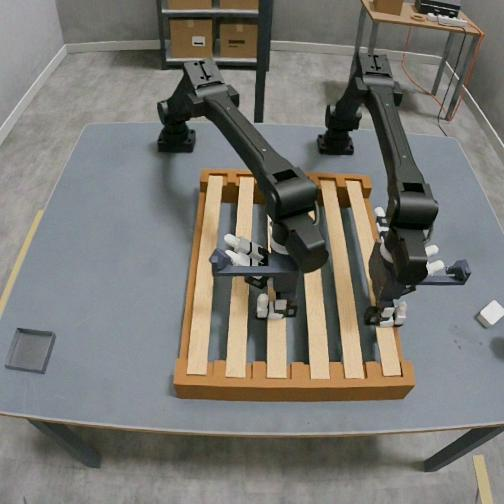

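execute_actions([
  [[0,0,-0.06,0,0,0,-0.98,0,0.576,0.696,-0.98,0,0.576,0.696,0.754,0,-0.98,-0.39,0.714,0.678,0.226,0.168,0.4,-0.6,0,0,-0.06,0,0,0,-0.98,0,0.576,0.696,-0.98,0,0.576,0.696,0.754,0,-0.98,-0.39,0.714,0.678,0.226,0.168,0.4,-0.6]],
  [[0,0,-0.06,0,0,0,-0.98,0,0.576,0.696,-0.98,0,0.576,0.696,0.754,0,-0.98,-0.39,0.714,0.678,0.226,0.168,0.4,-0.6,0,0,-0.06,0,0,0,-0.98,0,0.576,0.696,-0.98,0,0.576,0.696,0.754,0,-0.98,-0.39,0.714,0.678,0.226,0.168,0.4,-0.6]],
], cameras=["cam_high"])

Scene clock: 646.30 s.
left_arm: end_effector_position=(+0.6347, +0.3488, +0.1207) hand_goal=(-0.980, +0.000, +0.576, +0.696, -0.980, +0.000, +0.576, +0.696, +0.754, +0.000, -0.980, -0.390, +0.714, +0.678, +0.226, +0.168) hand_measured=(-0.970, +0.000, +0.578, +0.694, -0.966, +0.002, +0.576, +0.694, +0.760, +0.060, -0.968, -0.388, +0.714, +0.678, +0.222, +0.166) hand_current_ma=(+9, +0, +1, -1, +14, +1, +0, -1, +5, +103, +10, +1, +0, +0, -3, -1) hand_state=(goal, goal, goal, goal, goal, goal, goal, goal, goal, blocked, goal, goal, goal, goal, goal, goal) hand_current_limit=0.40 hand_speed=-0.60 end_effector_quat_wxyz=(+0.083, -0.002, +0.997, -0.001) | right_arm: end_effector_position=(+0.6343, -0.0387, +0.1209) hand_goal=(-0.980, +0.000, +0.576, +0.696, -0.980, +0.000, +0.576, +0.696, +0.754, +0.000, -0.980, -0.390, +0.714, +0.678, +0.226, +0.168) hand_measured=(-0.970, +0.000, +0.578, +0.694, -0.966, +0.002, +0.578, +0.694, +0.754, +0.062, -0.972, -0.388, +0.714, +0.678, +0.222, +0.166) hand_current_ma=(+33, +1, +5, -4, +44, +3, +2, -5, +0, +204, +22, +6, -2, -2, -15, -5) hand_state=(goal, goal, goal, goal, goal, goal, goal, goal, goal, blocked, goal, goal, goal, goal, goal, goal) hand_current_limit=0.40 hand_speed=-0.60 end_effector_quat_wxyz=(-0.032, +0.997, +0.005, +0.074)
Joint positions: left_arm=[-0.023 2.146 2.014 -1.273 -0.002 -1.59] | right_arm=[0.489 2.296 2.248 -1.362 0.005 2.005]
Joint torques (N m): left_arm=[-1.08 -16.32 3.49 0.73 -0.16 0.14] | right_arm=[0.79 -12.4 3.71 0.54 0.07 0]
Heat: left arm: hottest elbow 36 °C; right arm: hottest shoulder 34 °C.
Hand target: left_arm +0.6198, +0.3536, +0.0160; +0.000, -0.001, +1.000, +0.000 | right_arm +0.6195, -0.0439, +0.0156; +0.000, +1.000, +0.000, +0.000
Off the commanded pose: left_arm 0.106 m, 10 deg | right_arm 0.106 m, 9 deg.
Images, in order (width x height): cam_high 504x504.

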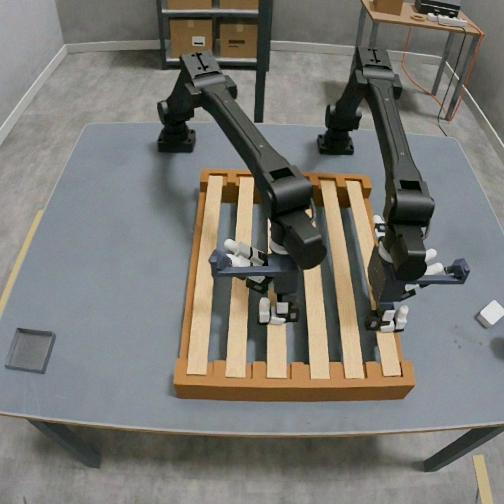

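execute_actions([
  [[0,0,0.17,0,0,0,-0.98,0,0.576,0.696,-0.98,0,0.576,0.696,0.754,0,-0.98,-0.39,0.714,0.678,0.226,0.168,0.4,-0.6,0,0,0.17,0,0,0,-0.98,0,0.576,0.696,-0.98,0,0.576,0.696,0.754,0,-0.98,-0.39,0.714,0.678,0.226,0.168,0.4,-0.6]],
  [[0,0,0.12,0,0,0,-0.98,0,0.576,0.696,-0.98,0,0.576,0.696,0.754,0,-0.98,-0.39,0.714,0.678,0.226,0.168,0.4,-0.6,0,0,0.12,0,0,0,-0.98,0,0.576,0.696,-0.98,0,0.576,0.696,0.754,0,-0.98,-0.39,0.714,0.678,0.226,0.168,0.4,-0.6]],
  [[0,-0.133,0,0,0,0,-0.98,0,0.576,0.696,-0.98,0,0.576,0.696,0.754,0,-0.98,-0.39,0.714,0.678,0.226,0.168,0.4,-0.6,0,-0.137,0,0,0,0,-0.98,0,0.576,0.696,-0.98,0,0.576,0.696,0.754,0,-0.98,-0.39,0.714,0.678,0.226,0.168,0.4,-0.6]],
  [[0,0,-0.05,0,0,0,-0.98,0,0.576,0.696,-0.98,0,0.576,0.696,0.754,0,-0.98,-0.39,0.714,0.678,0.226,0.168,0.4,-0.6,0,0,-0.05,0,0,0,-0.98,0,0.576,0.696,-0.98,0,0.576,0.696,0.754,0,-0.98,-0.39,0.714,0.678,0.226,0.168,0.4,-0.6]],
], cameras=["cam_high"])

zoom_image(camera="cam_high", region=[170, 160, 430, 420])

execute_actions([
  [[0,0,-0.06,0,0,0,-0.98,0,0.576,0.696,-0.98,0,0.576,0.696,0.754,0,-0.98,-0.39,0.714,0.678,0.226,0.168,0.4,-0.6,0,0,-0.06,0,0,0,-0.98,0,0.576,0.696,-0.98,0,0.576,0.696,0.754,0,-0.98,-0.39,0.714,0.678,0.226,0.168,0.4,-0.6]],
  [[0,0,-0.06,0,0,0,-0.98,0,0.576,0.696,-0.98,0,0.576,0.696,0.754,0,-0.98,-0.39,0.714,0.678,0.226,0.168,0.4,-0.6,0,0,-0.06,0,0,0,-0.98,0,0.576,0.696,-0.98,0,0.576,0.696,0.754,0,-0.98,-0.39,0.714,0.678,0.226,0.168,0.4,-0.6]],
])

execute_actions([
  [[0,0,-0.06,0,0,0,-0.98,0,0.576,0.696,-0.98,0,0.576,0.696,0.754,0,-0.98,-0.39,0.714,0.678,0.226,0.168,0.4,-0.6,0,0,-0.06,0,0,0,-0.98,0,0.576,0.696,-0.98,0,0.576,0.696,0.754,0,-0.98,-0.39,0.714,0.678,0.226,0.168,0.4,-0.6]],
  [[0,0,-0.06,0,0,0,-0.98,0,0.576,0.696,-0.98,0,0.576,0.696,0.754,0,-0.98,-0.39,0.714,0.678,0.226,0.168,0.4,-0.6,0,0,-0.06,0,0,0,-0.98,0,0.576,0.696,-0.98,0,0.576,0.696,0.754,0,-0.98,-0.39,0.714,0.678,0.226,0.168,0.4,-0.6]],
])

Scene clock: 663.20 s.
left_arm: end_effector_position=(+0.6177, +0.2773, +0.1855) hand_goal=(-0.980, +0.000, +0.576, +0.696, -0.980, +0.000, +0.576, +0.696, +0.754, +0.000, -0.980, -0.390, +0.714, +0.678, +0.226, +0.168) hand_measured=(-0.968, +0.000, +0.578, +0.694, -0.966, +0.002, +0.578, +0.694, +0.756, +0.004, -0.972, -0.388, +0.714, +0.678, +0.220, +0.166) hand_current_ma=(+12, +0, +1, -1, +14, +1, +0, -1, +0, +1, +5, +1, +0, +0, -5, -1) hand_state=(goal, goal, goal, goal, goal, goal, goal, goal, goal, goal, goal, goal, goal, goal, goal, goal) hand_current_limit=0.40 hand_speed=-0.60 end_effector_quat_wxyz=(+0.015, +0.002, +1.000, -0.002) | right_arm: end_effector_position=(+0.6167, -0.1272, +0.1660) hand_goal=(-0.980, +0.000, +0.576, +0.696, -0.980, +0.000, +0.576, +0.696, +0.754, +0.000, -0.980, -0.390, +0.714, +0.678, +0.226, +0.168) hand_measured=(-0.970, +0.000, +0.578, +0.694, -0.966, +0.002, +0.578, +0.694, +0.756, +0.004, -0.974, -0.388, +0.716, +0.678, +0.220, +0.166) hand_current_ma=(+33, +1, +5, -4, +42, +3, +2, -5, +5, +7, +13, +6, +2, -2, -17, -5) hand_state=(goal, goal, goal, goal, goal, goal, goal, goal, goal, goal, goal, goal, goal, goal, goal, goal) hand_current_limit=0.40 hand_speed=-0.60 end_effector_quat_wxyz=(+0.000, +1.000, -0.009, +0.000)
Joint positions: left_arm=[-0.126 2.216 2.307 -1.63 0 -1.684] | right_arm=[0.382 2.263 2.294 -1.601 0.001 1.927]
Joint torques (N m): left_arm=[-1.73 -23.59 6.56 0.66 -0.29 -0.09] | right_arm=[0.91 -19.49 7.06 0.2 0.22 -0.24]
Heat: left arm: hottest elbow 35 °C; right arm: hottest shoulder 35 °C.
Hand target: left_arm +0.6197, +0.2737, +0.1599; +0.000, -0.001, +1.000, +0.000 | right_arm +0.6195, -0.1260, +0.1597; +0.000, +1.000, +0.000, +0.000
Off the commanded pose: left_arm 0.026 m, 2 deg | right_arm 0.007 m, 1 deg.
Images, in order (width x height): cam_high 504x504.

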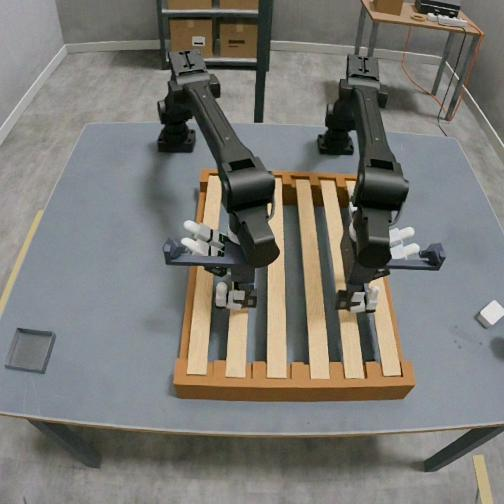

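Scaled by 1.938.

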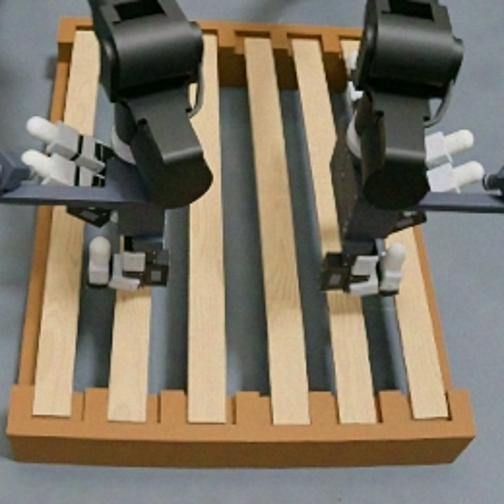

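Scene clock: 664.40 s.
left_arm: end_effector_position=(+0.6262, +0.2763, +0.1343) hand_goal=(-0.980, +0.000, +0.576, +0.696, -0.980, +0.000, +0.576, +0.696, +0.754, +0.000, -0.980, -0.390, +0.714, +0.678, +0.226, +0.168) hand_measured=(-0.970, +0.000, +0.578, +0.694, -0.968, +0.002, +0.578, +0.694, +0.756, +0.030, -0.972, -0.388, +0.714, +0.678, +0.222, +0.166) hand_current_ma=(+10, +0, +1, -1, +13, +1, +0, -1, +1, +36, +6, +1, +0, +0, -4, -1) hand_state=(goal, goal, goal, goal, goal, goal, goal, goal, goal, blocked, goal, goal, goal, goal, goal, goal) hand_current_limit=0.40 hand_speed=-0.60 end_effector_quat_wxyz=(+0.035, +0.001, +0.999, -0.004) | right_arm: end_effector_position=(+0.6239, -0.1247, +0.1322) hand_goal=(-0.980, +0.000, +0.576, +0.696, -0.980, +0.000, +0.576, +0.696, +0.754, +0.000, -0.980, -0.390, +0.714, +0.678, +0.226, +0.168) hand_measured=(-0.970, +0.000, +0.578, +0.694, -0.968, +0.002, +0.578, +0.694, +0.754, +0.028, -0.974, -0.388, +0.716, +0.678, +0.222, +0.166) hand_current_ma=(+30, +1, +5, -4, +40, +3, +2, -5, +2, +79, +16, +6, +2, -2, -15, -5) hand_state=(goal, goal, goal, goal, goal, goal, goal, goal, goal, blocked, goal, goal, goal, goal, goal, goal) hand_current_limit=0.40 hand_speed=-0.60 end_effector_quat_wxyz=(-0.011, +0.999, -0.009, +0.032)
Joint positions: left_arm=[-0.126 2.207 2.159 -1.451 0 -1.686] | right_arm=[0.382 2.231 2.155 -1.428 0.001 1.927]
Joint torques (N m): left_arm=[-2.08 -22.01 4.83 0.76 -0.29 -0.08] | right_arm=[0.32 -16.67 5.31 0.46 0.17 -0.23]
Heat: left arm: hottest elbow 35 °C; right arm: hottest shoulder 35 °C.
Hand target: left_arm +0.6198, +0.2737, +0.0879; +0.000, -0.001, +1.000, +0.000 | right_arm +0.6195, -0.1260, +0.0876; +0.000, +1.000, +0.000, +0.000
Off the commanded pose: left_arm 0.047 m, 4 deg | right_arm 0.045 m, 4 deg.

Scene clock: 665.60 s.
left_arm: end_effector_position=(+0.6367, +0.2752, +0.1223) hand_goal=(-0.980, +0.000, +0.576, +0.696, -0.980, +0.000, +0.576, +0.696, +0.754, +0.000, -0.980, -0.390, +0.714, +0.678, +0.226, +0.168) hand_measured=(-0.970, +0.000, +0.578, +0.694, -0.968, +0.002, +0.578, +0.694, +0.760, +0.062, -0.970, -0.388, +0.714, +0.678, +0.222, +0.166) hand_current_ma=(+9, +0, +1, -1, +13, +1, +0, -1, +4, +104, +9, +1, +0, +0, -3, -1) hand_state=(goal, goal, goal, goal, goal, goal, goal, goal, goal, blocked, goal, goal, goal, goal, goal, goal) hand_current_limit=0.40 hand_speed=-0.60 end_effector_quat_wxyz=(+0.086, +0.001, +0.996, -0.009) | right_arm: end_effector_position=(+0.6359, -0.1207, +0.1201) hand_goal=(-0.980, +0.000, +0.576, +0.696, -0.980, +0.000, +0.576, +0.696, +0.754, +0.000, -0.980, -0.390, +0.714, +0.678, +0.226, +0.168) hand_measured=(-0.970, +0.000, +0.578, +0.694, -0.968, +0.002, +0.578, +0.694, +0.756, +0.064, -0.972, -0.388, +0.716, +0.678, +0.222, +0.166) hand_current_ma=(+29, +1, +5, -4, +40, +3, +2, -5, +3, +207, +22, +6, +2, -2, -13, -5) hand_state=(goal, goal, goal, goal, goal, goal, goal, goal, goal, blocked, goal, goal, goal, goal, goal, goal) hand_current_limit=0.40 hand_speed=-0.60 end_effector_quat_wxyz=(-0.028, +0.996, -0.009, +0.081)
Joint positions: left_arm=[-0.126 2.16 2.047 -1.285 -0.001 -1.687] | right_arm=[0.382 2.188 2.054 -1.265 0.002 1.927]
Joint torques (N m): left_arm=[-2.2 -16.15 3.4 0.64 -0.26 -0.03] | right_arm=[0.38 -10.93 3.7 0.38 0.12 -0.26]
Heat: left arm: hottest elbow 35 °C; right arm: hottest shoulder 35 °C.
Hand target: left_arm +0.6198, +0.2737, +0.0161; +0.000, -0.001, +1.000, +0.000 | right_arm +0.6195, -0.1261, +0.0157; +0.000, +1.000, +0.000, +0.000
Off the commanded pose: left_arm 0.108 m, 10 deg | right_arm 0.106 m, 10 deg.

execute_actions([
  [[0,0,0.17,0,0,0,-0.98,0,0.576,0.696,-0.98,0,0.576,0.696,0.754,0,-0.98,-0.39,0.714,0.678,0.226,0.168,0.4,-0.6,0,0,0.17,0,0,0,-0.98,0,0.576,0.696,-0.98,0,0.576,0.696,0.754,0,-0.98,-0.39,0.714,0.678,0.226,0.168,0.4,-0.6]],
  [[0,0,0.12,0,0,0,-0.98,0,0.576,0.696,-0.98,0,0.576,0.696,0.754,0,-0.98,-0.39,0.714,0.678,0.226,0.168,0.4,-0.6,0,0,0.12,0,0,0,-0.98,0,0.576,0.696,-0.98,0,0.576,0.696,0.754,0,-0.98,-0.39,0.714,0.678,0.226,0.168,0.4,-0.6]],
  [[0,-0.131,0,0,0,0,-0.98,0,0.576,0.696,-0.98,0,0.576,0.696,0.754,0,-0.98,-0.39,0.714,0.678,0.226,0.168,0.4,-0.6,0,-0.132,0,0,0,0,-0.98,0,0.576,0.696,-0.98,0,0.576,0.696,0.754,0,-0.98,-0.39,0.714,0.678,0.226,0.168,0.4,-0.6]],
  [[0,-0.131,0,0,0,0,-0.98,0,0.576,0.696,-0.98,0,0.576,0.696,0.754,0,-0.98,-0.39,0.714,0.678,0.226,0.168,0.4,-0.6,0,0,0,0,0,0,-0.98,0,0.576,0.696,-0.98,0,0.576,0.696,0.754,0,-0.98,-0.39,0.714,0.678,0.226,0.168,0.4,-0.6]],
  [[0,0,-0.05,0,0,0,-0.98,0,0.576,0.696,-0.98,0,0.576,0.696,0.754,0,-0.98,-0.39,0.714,0.678,0.226,0.168,0.4,-0.6,0,0,-0.05,0,0,0,-0.98,0,0.576,0.696,-0.98,0,0.576,0.696,0.754,0,-0.98,-0.39,0.714,0.678,0.226,0.168,0.4,-0.6]],
], cameras=["cam_high"])

zoom_image(camera="cam_high", region=[170, 160, 430, 420])

Scene clock: 673.77 s.
left_arm: end_effector_position=(+0.6117, +0.1198, +0.1669) hand_goal=(-0.980, +0.000, +0.576, +0.696, -0.980, +0.000, +0.576, +0.696, +0.754, +0.000, -0.980, -0.390, +0.714, +0.678, +0.226, +0.168) hand_measured=(-0.968, +0.000, +0.578, +0.694, -0.966, +0.002, +0.578, +0.694, +0.754, +0.004, -0.972, -0.388, +0.712, +0.678, +0.220, +0.166) hand_current_ma=(+12, +0, +1, -1, +14, +0, +0, -1, +0, +1, +5, +1, -1, +0, -5, -1) hand_state=(goal, goal, goal, goal, goal, goal, goal, goal, goal, goal, goal, goal, goal, goal, goal, goal) hand_current_limit=0.40 hand_speed=-0.60 end_effector_quat_wxyz=(+0.011, +0.008, +1.000, +0.000) | right_arm: end_effector_position=(+0.6170, -0.2073, +0.1667) hand_goal=(-0.980, +0.000, +0.576, +0.696, -0.980, +0.000, +0.576, +0.696, +0.754, +0.000, -0.980, -0.390, +0.714, +0.678, +0.226, +0.168) hand_measured=(-0.970, +0.000, +0.578, +0.694, -0.968, +0.002, +0.578, +0.694, +0.756, +0.004, -0.974, -0.388, +0.716, +0.678, +0.222, +0.166) hand_current_ma=(+30, +1, +5, -4, +38, +2, +3, -5, +5, +7, +13, +6, +2, -2, -16, -5) hand_state=(goal, goal, goal, goal, goal, goal, goal, goal, goal, goal, goal, goal, goal, goal, goal, goal) hand_current_limit=0.40 hand_speed=-0.60 end_effector_quat_wxyz=(+0.000, +1.000, -0.010, +0.001)
Joint positions: left_arm=[-0.348 2.361 2.515 -1.705 -0.006 -1.895] | right_arm=[0.27 2.178 2.147 -1.538 0.001 1.816]
Joint torques (N m): left_arm=[-1.49 -25.05 10.25 -0.02 -0.14 -0.1] | right_arm=[0.38 -19.19 6.95 0.18 0.23 -0.24]
Heat: left arm: hottest elbow 36 °C; right arm: hottest shoulder 35 °C.
Hand target: left_arm +0.6197, +0.1165, +0.1599; +0.000, -0.001, +1.000, +0.000 | right_arm +0.6195, -0.2052, +0.1597; +0.000, +1.000, +0.000, +0.000
Off the commanded pose: left_arm 0.011 m, 2 deg | right_arm 0.008 m, 1 deg.
joint sent to its limit (left arm) — joint 4 (wrist pitch), lower limit. The joint targets still meet the commanded pose.
pose unreachable (right arm): on one or more control steps of this call, first in action 3 (counted from 0), this arm could not follow its commanded pose, so it was not sent that pose on those steps. It may still have moved: this result reports where it is.
cause: moving toward the commanded pose would bring a part of the arm too close to another arm (a part of this arm just beyond joint 4 (wrist pitch) and a part of the left arm just beyond its joint 4 (wrist pitch), along the way the arms are being sent, or toward where that arm still pushes).
Images, in order (width x height): cam_high 504x504.

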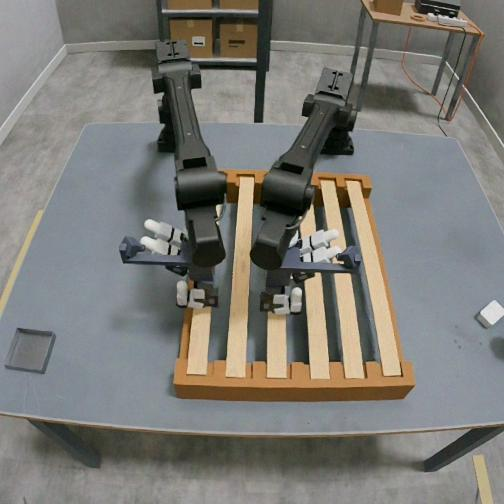

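Scaled by 1.938.

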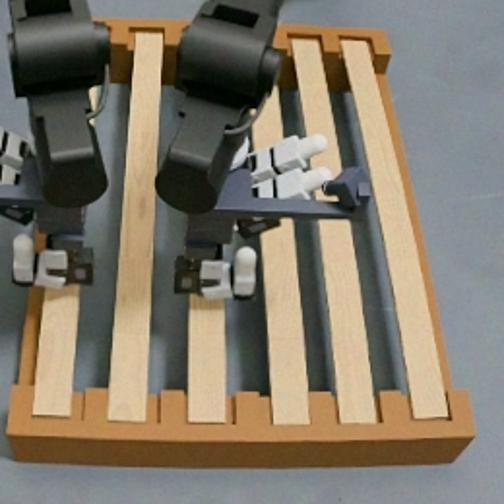

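execute_actions([
  [[0,0,-0.06,0,0,0,-0.98,0,0.576,0.696,-0.98,0,0.576,0.696,0.754,0,-0.98,-0.39,0.714,0.678,0.226,0.168,0.4,-0.6,0,0,-0.06,0,0,0,-0.98,0,0.576,0.696,-0.98,0,0.576,0.696,0.754,0,-0.98,-0.39,0.714,0.678,0.226,0.168,0.4,-0.6]],
  [[0,0,-0.06,0,0,0,-0.98,0,0.576,0.696,-0.98,0,0.576,0.696,0.754,0,-0.98,-0.39,0.714,0.678,0.226,0.168,0.4,-0.6,0,0,-0.06,0,0,0,-0.98,0,0.576,0.696,-0.98,0,0.576,0.696,0.754,0,-0.98,-0.39,0.714,0.678,0.226,0.168,0.4,-0.6]],
])

execute_actions([
  [[0,0,-0.06,0,0,0,-0.98,0,0.576,0.696,-0.98,0,0.576,0.696,0.754,0,-0.98,-0.39,0.714,0.678,0.226,0.168,0.4,-0.6,0,0,-0.06,0,0,0,-0.98,0,0.576,0.696,-0.98,0,0.576,0.696,0.754,0,-0.98,-0.39,0.714,0.678,0.226,0.168,0.4,-0.6]],
  [[0,0,-0.06,0,0,0,-0.98,0,0.576,0.696,-0.98,0,0.576,0.696,0.754,0,-0.98,-0.39,0.714,0.678,0.226,0.168,0.4,-0.6,0,0,-0.06,0,0,0,-0.98,0,0.576,0.696,-0.98,0,0.576,0.696,0.754,0,-0.98,-0.39,0.714,0.678,0.226,0.168,0.4,-0.6]],
])

execute_actions([
  [[0,0,-0.06,0,0,0,-0.98,0,0.576,0.696,-0.98,0,0.576,0.696,0.754,0,-0.98,-0.39,0.714,0.678,0.226,0.168,0.4,-0.6,0,0,-0.06,0,0,0,-0.98,0,0.576,0.696,-0.98,0,0.576,0.696,0.754,0,-0.98,-0.39,0.714,0.678,0.226,0.168,0.4,-0.6]],
  [[0,0,-0.06,0,0,0,-0.98,0,0.576,0.696,-0.98,0,0.576,0.696,0.754,0,-0.98,-0.39,0.714,0.678,0.226,0.168,0.4,-0.6,0,0,-0.06,0,0,0,-0.98,0,0.576,0.696,-0.98,0,0.576,0.696,0.754,0,-0.98,-0.39,0.714,0.678,0.226,0.168,0.4,-0.6]],
], cameras=["all"])

Scene clock: 678.83 s.
left_arm: end_effector_position=(+0.6231, +0.1147, +0.1353) hand_goal=(-0.980, +0.000, +0.576, +0.696, -0.980, +0.000, +0.576, +0.696, +0.754, +0.000, -0.980, -0.390, +0.714, +0.678, +0.226, +0.168) hand_measured=(-0.966, +0.000, +0.578, +0.694, -0.966, +0.002, +0.578, +0.694, +0.758, +0.014, -0.972, -0.388, +0.712, +0.678, +0.220, +0.166) hand_current_ma=(+14, +0, +1, -1, +16, +0, +0, -1, +2, +11, +5, +1, +0, +0, -6, -1) hand_state=(goal, goal, goal, goal, goal, goal, goal, goal, goal, goal, goal, goal, goal, goal, goal, goal) hand_current_limit=0.40 hand_speed=-0.60 end_effector_quat_wxyz=(+0.034, +0.004, +0.999, -0.011) | right_arm: end_effector_position=(+0.6246, -0.2055, +0.1313) hand_goal=(-0.980, +0.000, +0.576, +0.696, -0.980, +0.000, +0.576, +0.696, +0.754, +0.000, -0.980, -0.390, +0.714, +0.678, +0.226, +0.168) hand_measured=(-0.970, +0.000, +0.578, +0.694, -0.968, +0.002, +0.578, +0.694, +0.756, +0.028, -0.974, -0.388, +0.716, +0.678, +0.222, +0.166) hand_current_ma=(+29, +1, +5, -4, +38, +2, +3, -5, +5, +79, +16, +6, +2, -2, -14, -5) hand_state=(goal, goal, goal, goal, goal, goal, goal, goal, goal, blocked, goal, goal, goal, goal, goal, goal) hand_current_limit=0.40 hand_speed=-0.60 end_effector_quat_wxyz=(-0.007, +0.999, -0.010, +0.032)
Joint positions: left_arm=[-0.348 2.344 2.407 -1.562 -0.002 -1.901] | right_arm=[0.27 2.159 2.027 -1.372 0.001 1.816]
Joint torques (N m): left_arm=[-1.55 -23.47 5.61 0.46 -0.17 -0.07] | right_arm=[0.67 -15.62 5.33 0.49 0.18 -0.24]
Heat: left arm: hottest elbow 36 °C; right arm: hottest shoulder 35 °C.
Hand target: left_arm +0.6197, +0.1166, +0.0879; +0.000, -0.001, +1.000, +0.000 | right_arm +0.6195, -0.2052, +0.0877; +0.000, +1.000, +0.000, +0.000
Off the commanded pose: left_arm 0.047 m, 4 deg | right_arm 0.044 m, 4 deg.

Scene clock: 680.03 s.
left_arm: end_effector_position=(+0.6325, +0.1117, +0.1217) hand_goal=(-0.980, +0.000, +0.576, +0.696, -0.980, +0.000, +0.576, +0.696, +0.754, +0.000, -0.980, -0.390, +0.714, +0.678, +0.226, +0.168) hand_measured=(-0.968, +0.000, +0.578, +0.694, -0.966, +0.002, +0.578, +0.694, +0.756, +0.060, -0.970, -0.388, +0.712, +0.678, +0.220, +0.166) hand_current_ma=(+12, +0, +1, -1, +15, +0, +0, -1, +0, +102, +8, +1, +0, +0, -4, -1) hand_state=(goal, goal, goal, goal, goal, goal, goal, goal, goal, blocked, goal, goal, goal, goal, goal, goal) hand_current_limit=0.40 hand_speed=-0.60 end_effector_quat_wxyz=(+0.078, +0.003, +0.997, -0.025) | right_arm: end_effector_position=(+0.6381, -0.2024, +0.1195) hand_goal=(-0.980, +0.000, +0.576, +0.696, -0.980, +0.000, +0.576, +0.696, +0.754, +0.000, -0.980, -0.390, +0.714, +0.678, +0.226, +0.168) hand_measured=(-0.970, +0.000, +0.578, +0.694, -0.968, +0.002, +0.578, +0.694, +0.758, +0.062, -0.972, -0.388, +0.716, +0.678, +0.222, +0.166) hand_current_ma=(+28, +1, +5, -4, +38, +2, +3, -5, +8, +204, +23, +6, +2, -2, -12, -5) hand_state=(goal, goal, goal, goal, goal, goal, goal, goal, goal, blocked, goal, goal, goal, goal, goal, goal) hand_current_limit=0.40 hand_speed=-0.60 end_effector_quat_wxyz=(-0.020, +0.996, -0.010, +0.085)
Joint positions: left_arm=[-0.348 2.284 2.268 -1.39 -0.004 -1.903] | right_arm=[0.27 2.123 1.939 -1.212 0.001 1.816]
Joint torques (N m): left_arm=[-1.38 -17.61 3.52 0.79 -0.11 -0.04] | right_arm=[0.85 -10.17 3.44 0.38 0.17 -0.26]
Heat: left arm: hottest elbow 36 °C; right arm: hottest shoulder 35 °C.
Hand target: left_arm +0.6198, +0.1166, +0.0159; +0.000, -0.001, +1.000, +0.000 | right_arm +0.6195, -0.2053, +0.0156; +0.000, +1.000, +0.000, +0.000
Off the commanded pose: left_arm 0.107 m, 10 deg | right_arm 0.105 m, 10 deg.

Scene clock: 681.23 s.
left_arm: end_effector_position=(+0.6441, +0.1099, +0.1093) hand_goal=(-0.980, +0.000, +0.576, +0.696, -0.980, +0.000, +0.576, +0.696, +0.754, +0.000, -0.980, -0.390, +0.714, +0.678, +0.226, +0.168) hand_measured=(-0.968, +0.000, +0.578, +0.694, -0.966, +0.002, +0.578, +0.694, +0.752, +0.078, -0.970, -0.388, +0.712, +0.678, +0.222, +0.166) hand_current_ma=(+11, +0, +1, -1, +15, +0, +0, -1, -1, +150, +8, +1, +0, +0, -4, -1) hand_state=(goal, goal, goal, goal, goal, goal, goal, goal, goal, blocked, goal, goal, goal, goal, goal, goal) hand_current_limit=0.40 hand_speed=-0.60 end_effector_quat_wxyz=(+0.124, +0.002, +0.992, -0.038) | right_arm: end_effector_position=(+0.6547, -0.1993, +0.1079) hand_goal=(-0.980, +0.000, +0.576, +0.696, -0.980, +0.000, +0.576, +0.696, +0.754, +0.000, -0.980, -0.390, +0.714, +0.678, +0.226, +0.168) hand_measured=(-0.970, +0.000, +0.578, +0.694, -0.968, +0.002, +0.578, +0.694, +0.760, +0.080, -0.970, -0.388, +0.716, +0.678, +0.222, +0.166) hand_current_ma=(+29, +1, +5, -4, +38, +2, +3, -5, +18, +270, +27, +6, +2, -2, -13, -5) hand_state=(goal, goal, goal, goal, goal, goal, goal, goal, goal, blocked, goal, goal, goal, goal, goal, goal) hand_current_limit=0.40 hand_speed=-0.60 end_effector_quat_wxyz=(-0.030, +0.990, -0.010, +0.136)
Joint positions: left_arm=[-0.347 2.241 2.157 -1.228 -0.011 -1.904] | right_arm=[0.27 2.104 1.872 -1.059 0.005 1.815]
Joint torques (N m): left_arm=[-1.67 -12.28 2.33 0.46 0.13 0.01] | right_arm=[0.62 -5.54 1.99 -0.06 -0.03 -0.3]
Heat: left arm: hottest elbow 36 °C; right arm: hottest shoulder 35 °C.
Hand target: left_arm +0.6198, +0.1164, -0.0561; +0.000, -0.001, +1.000, +0.000 | right_arm +0.6196, -0.2052, -0.0562; +0.000, +1.000, +0.000, +0.000
Off the commanded pose: left_arm 0.167 m, 15 deg | right_arm 0.168 m, 16 deg.

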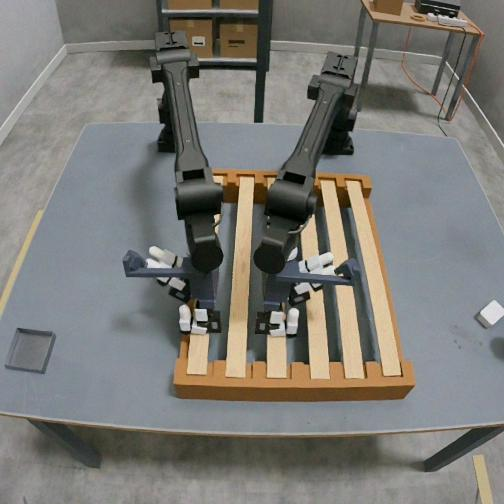

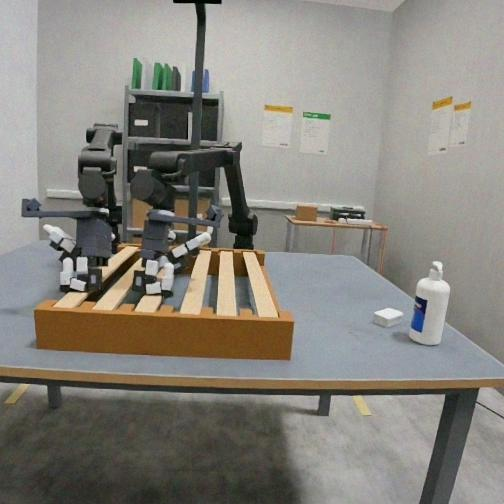

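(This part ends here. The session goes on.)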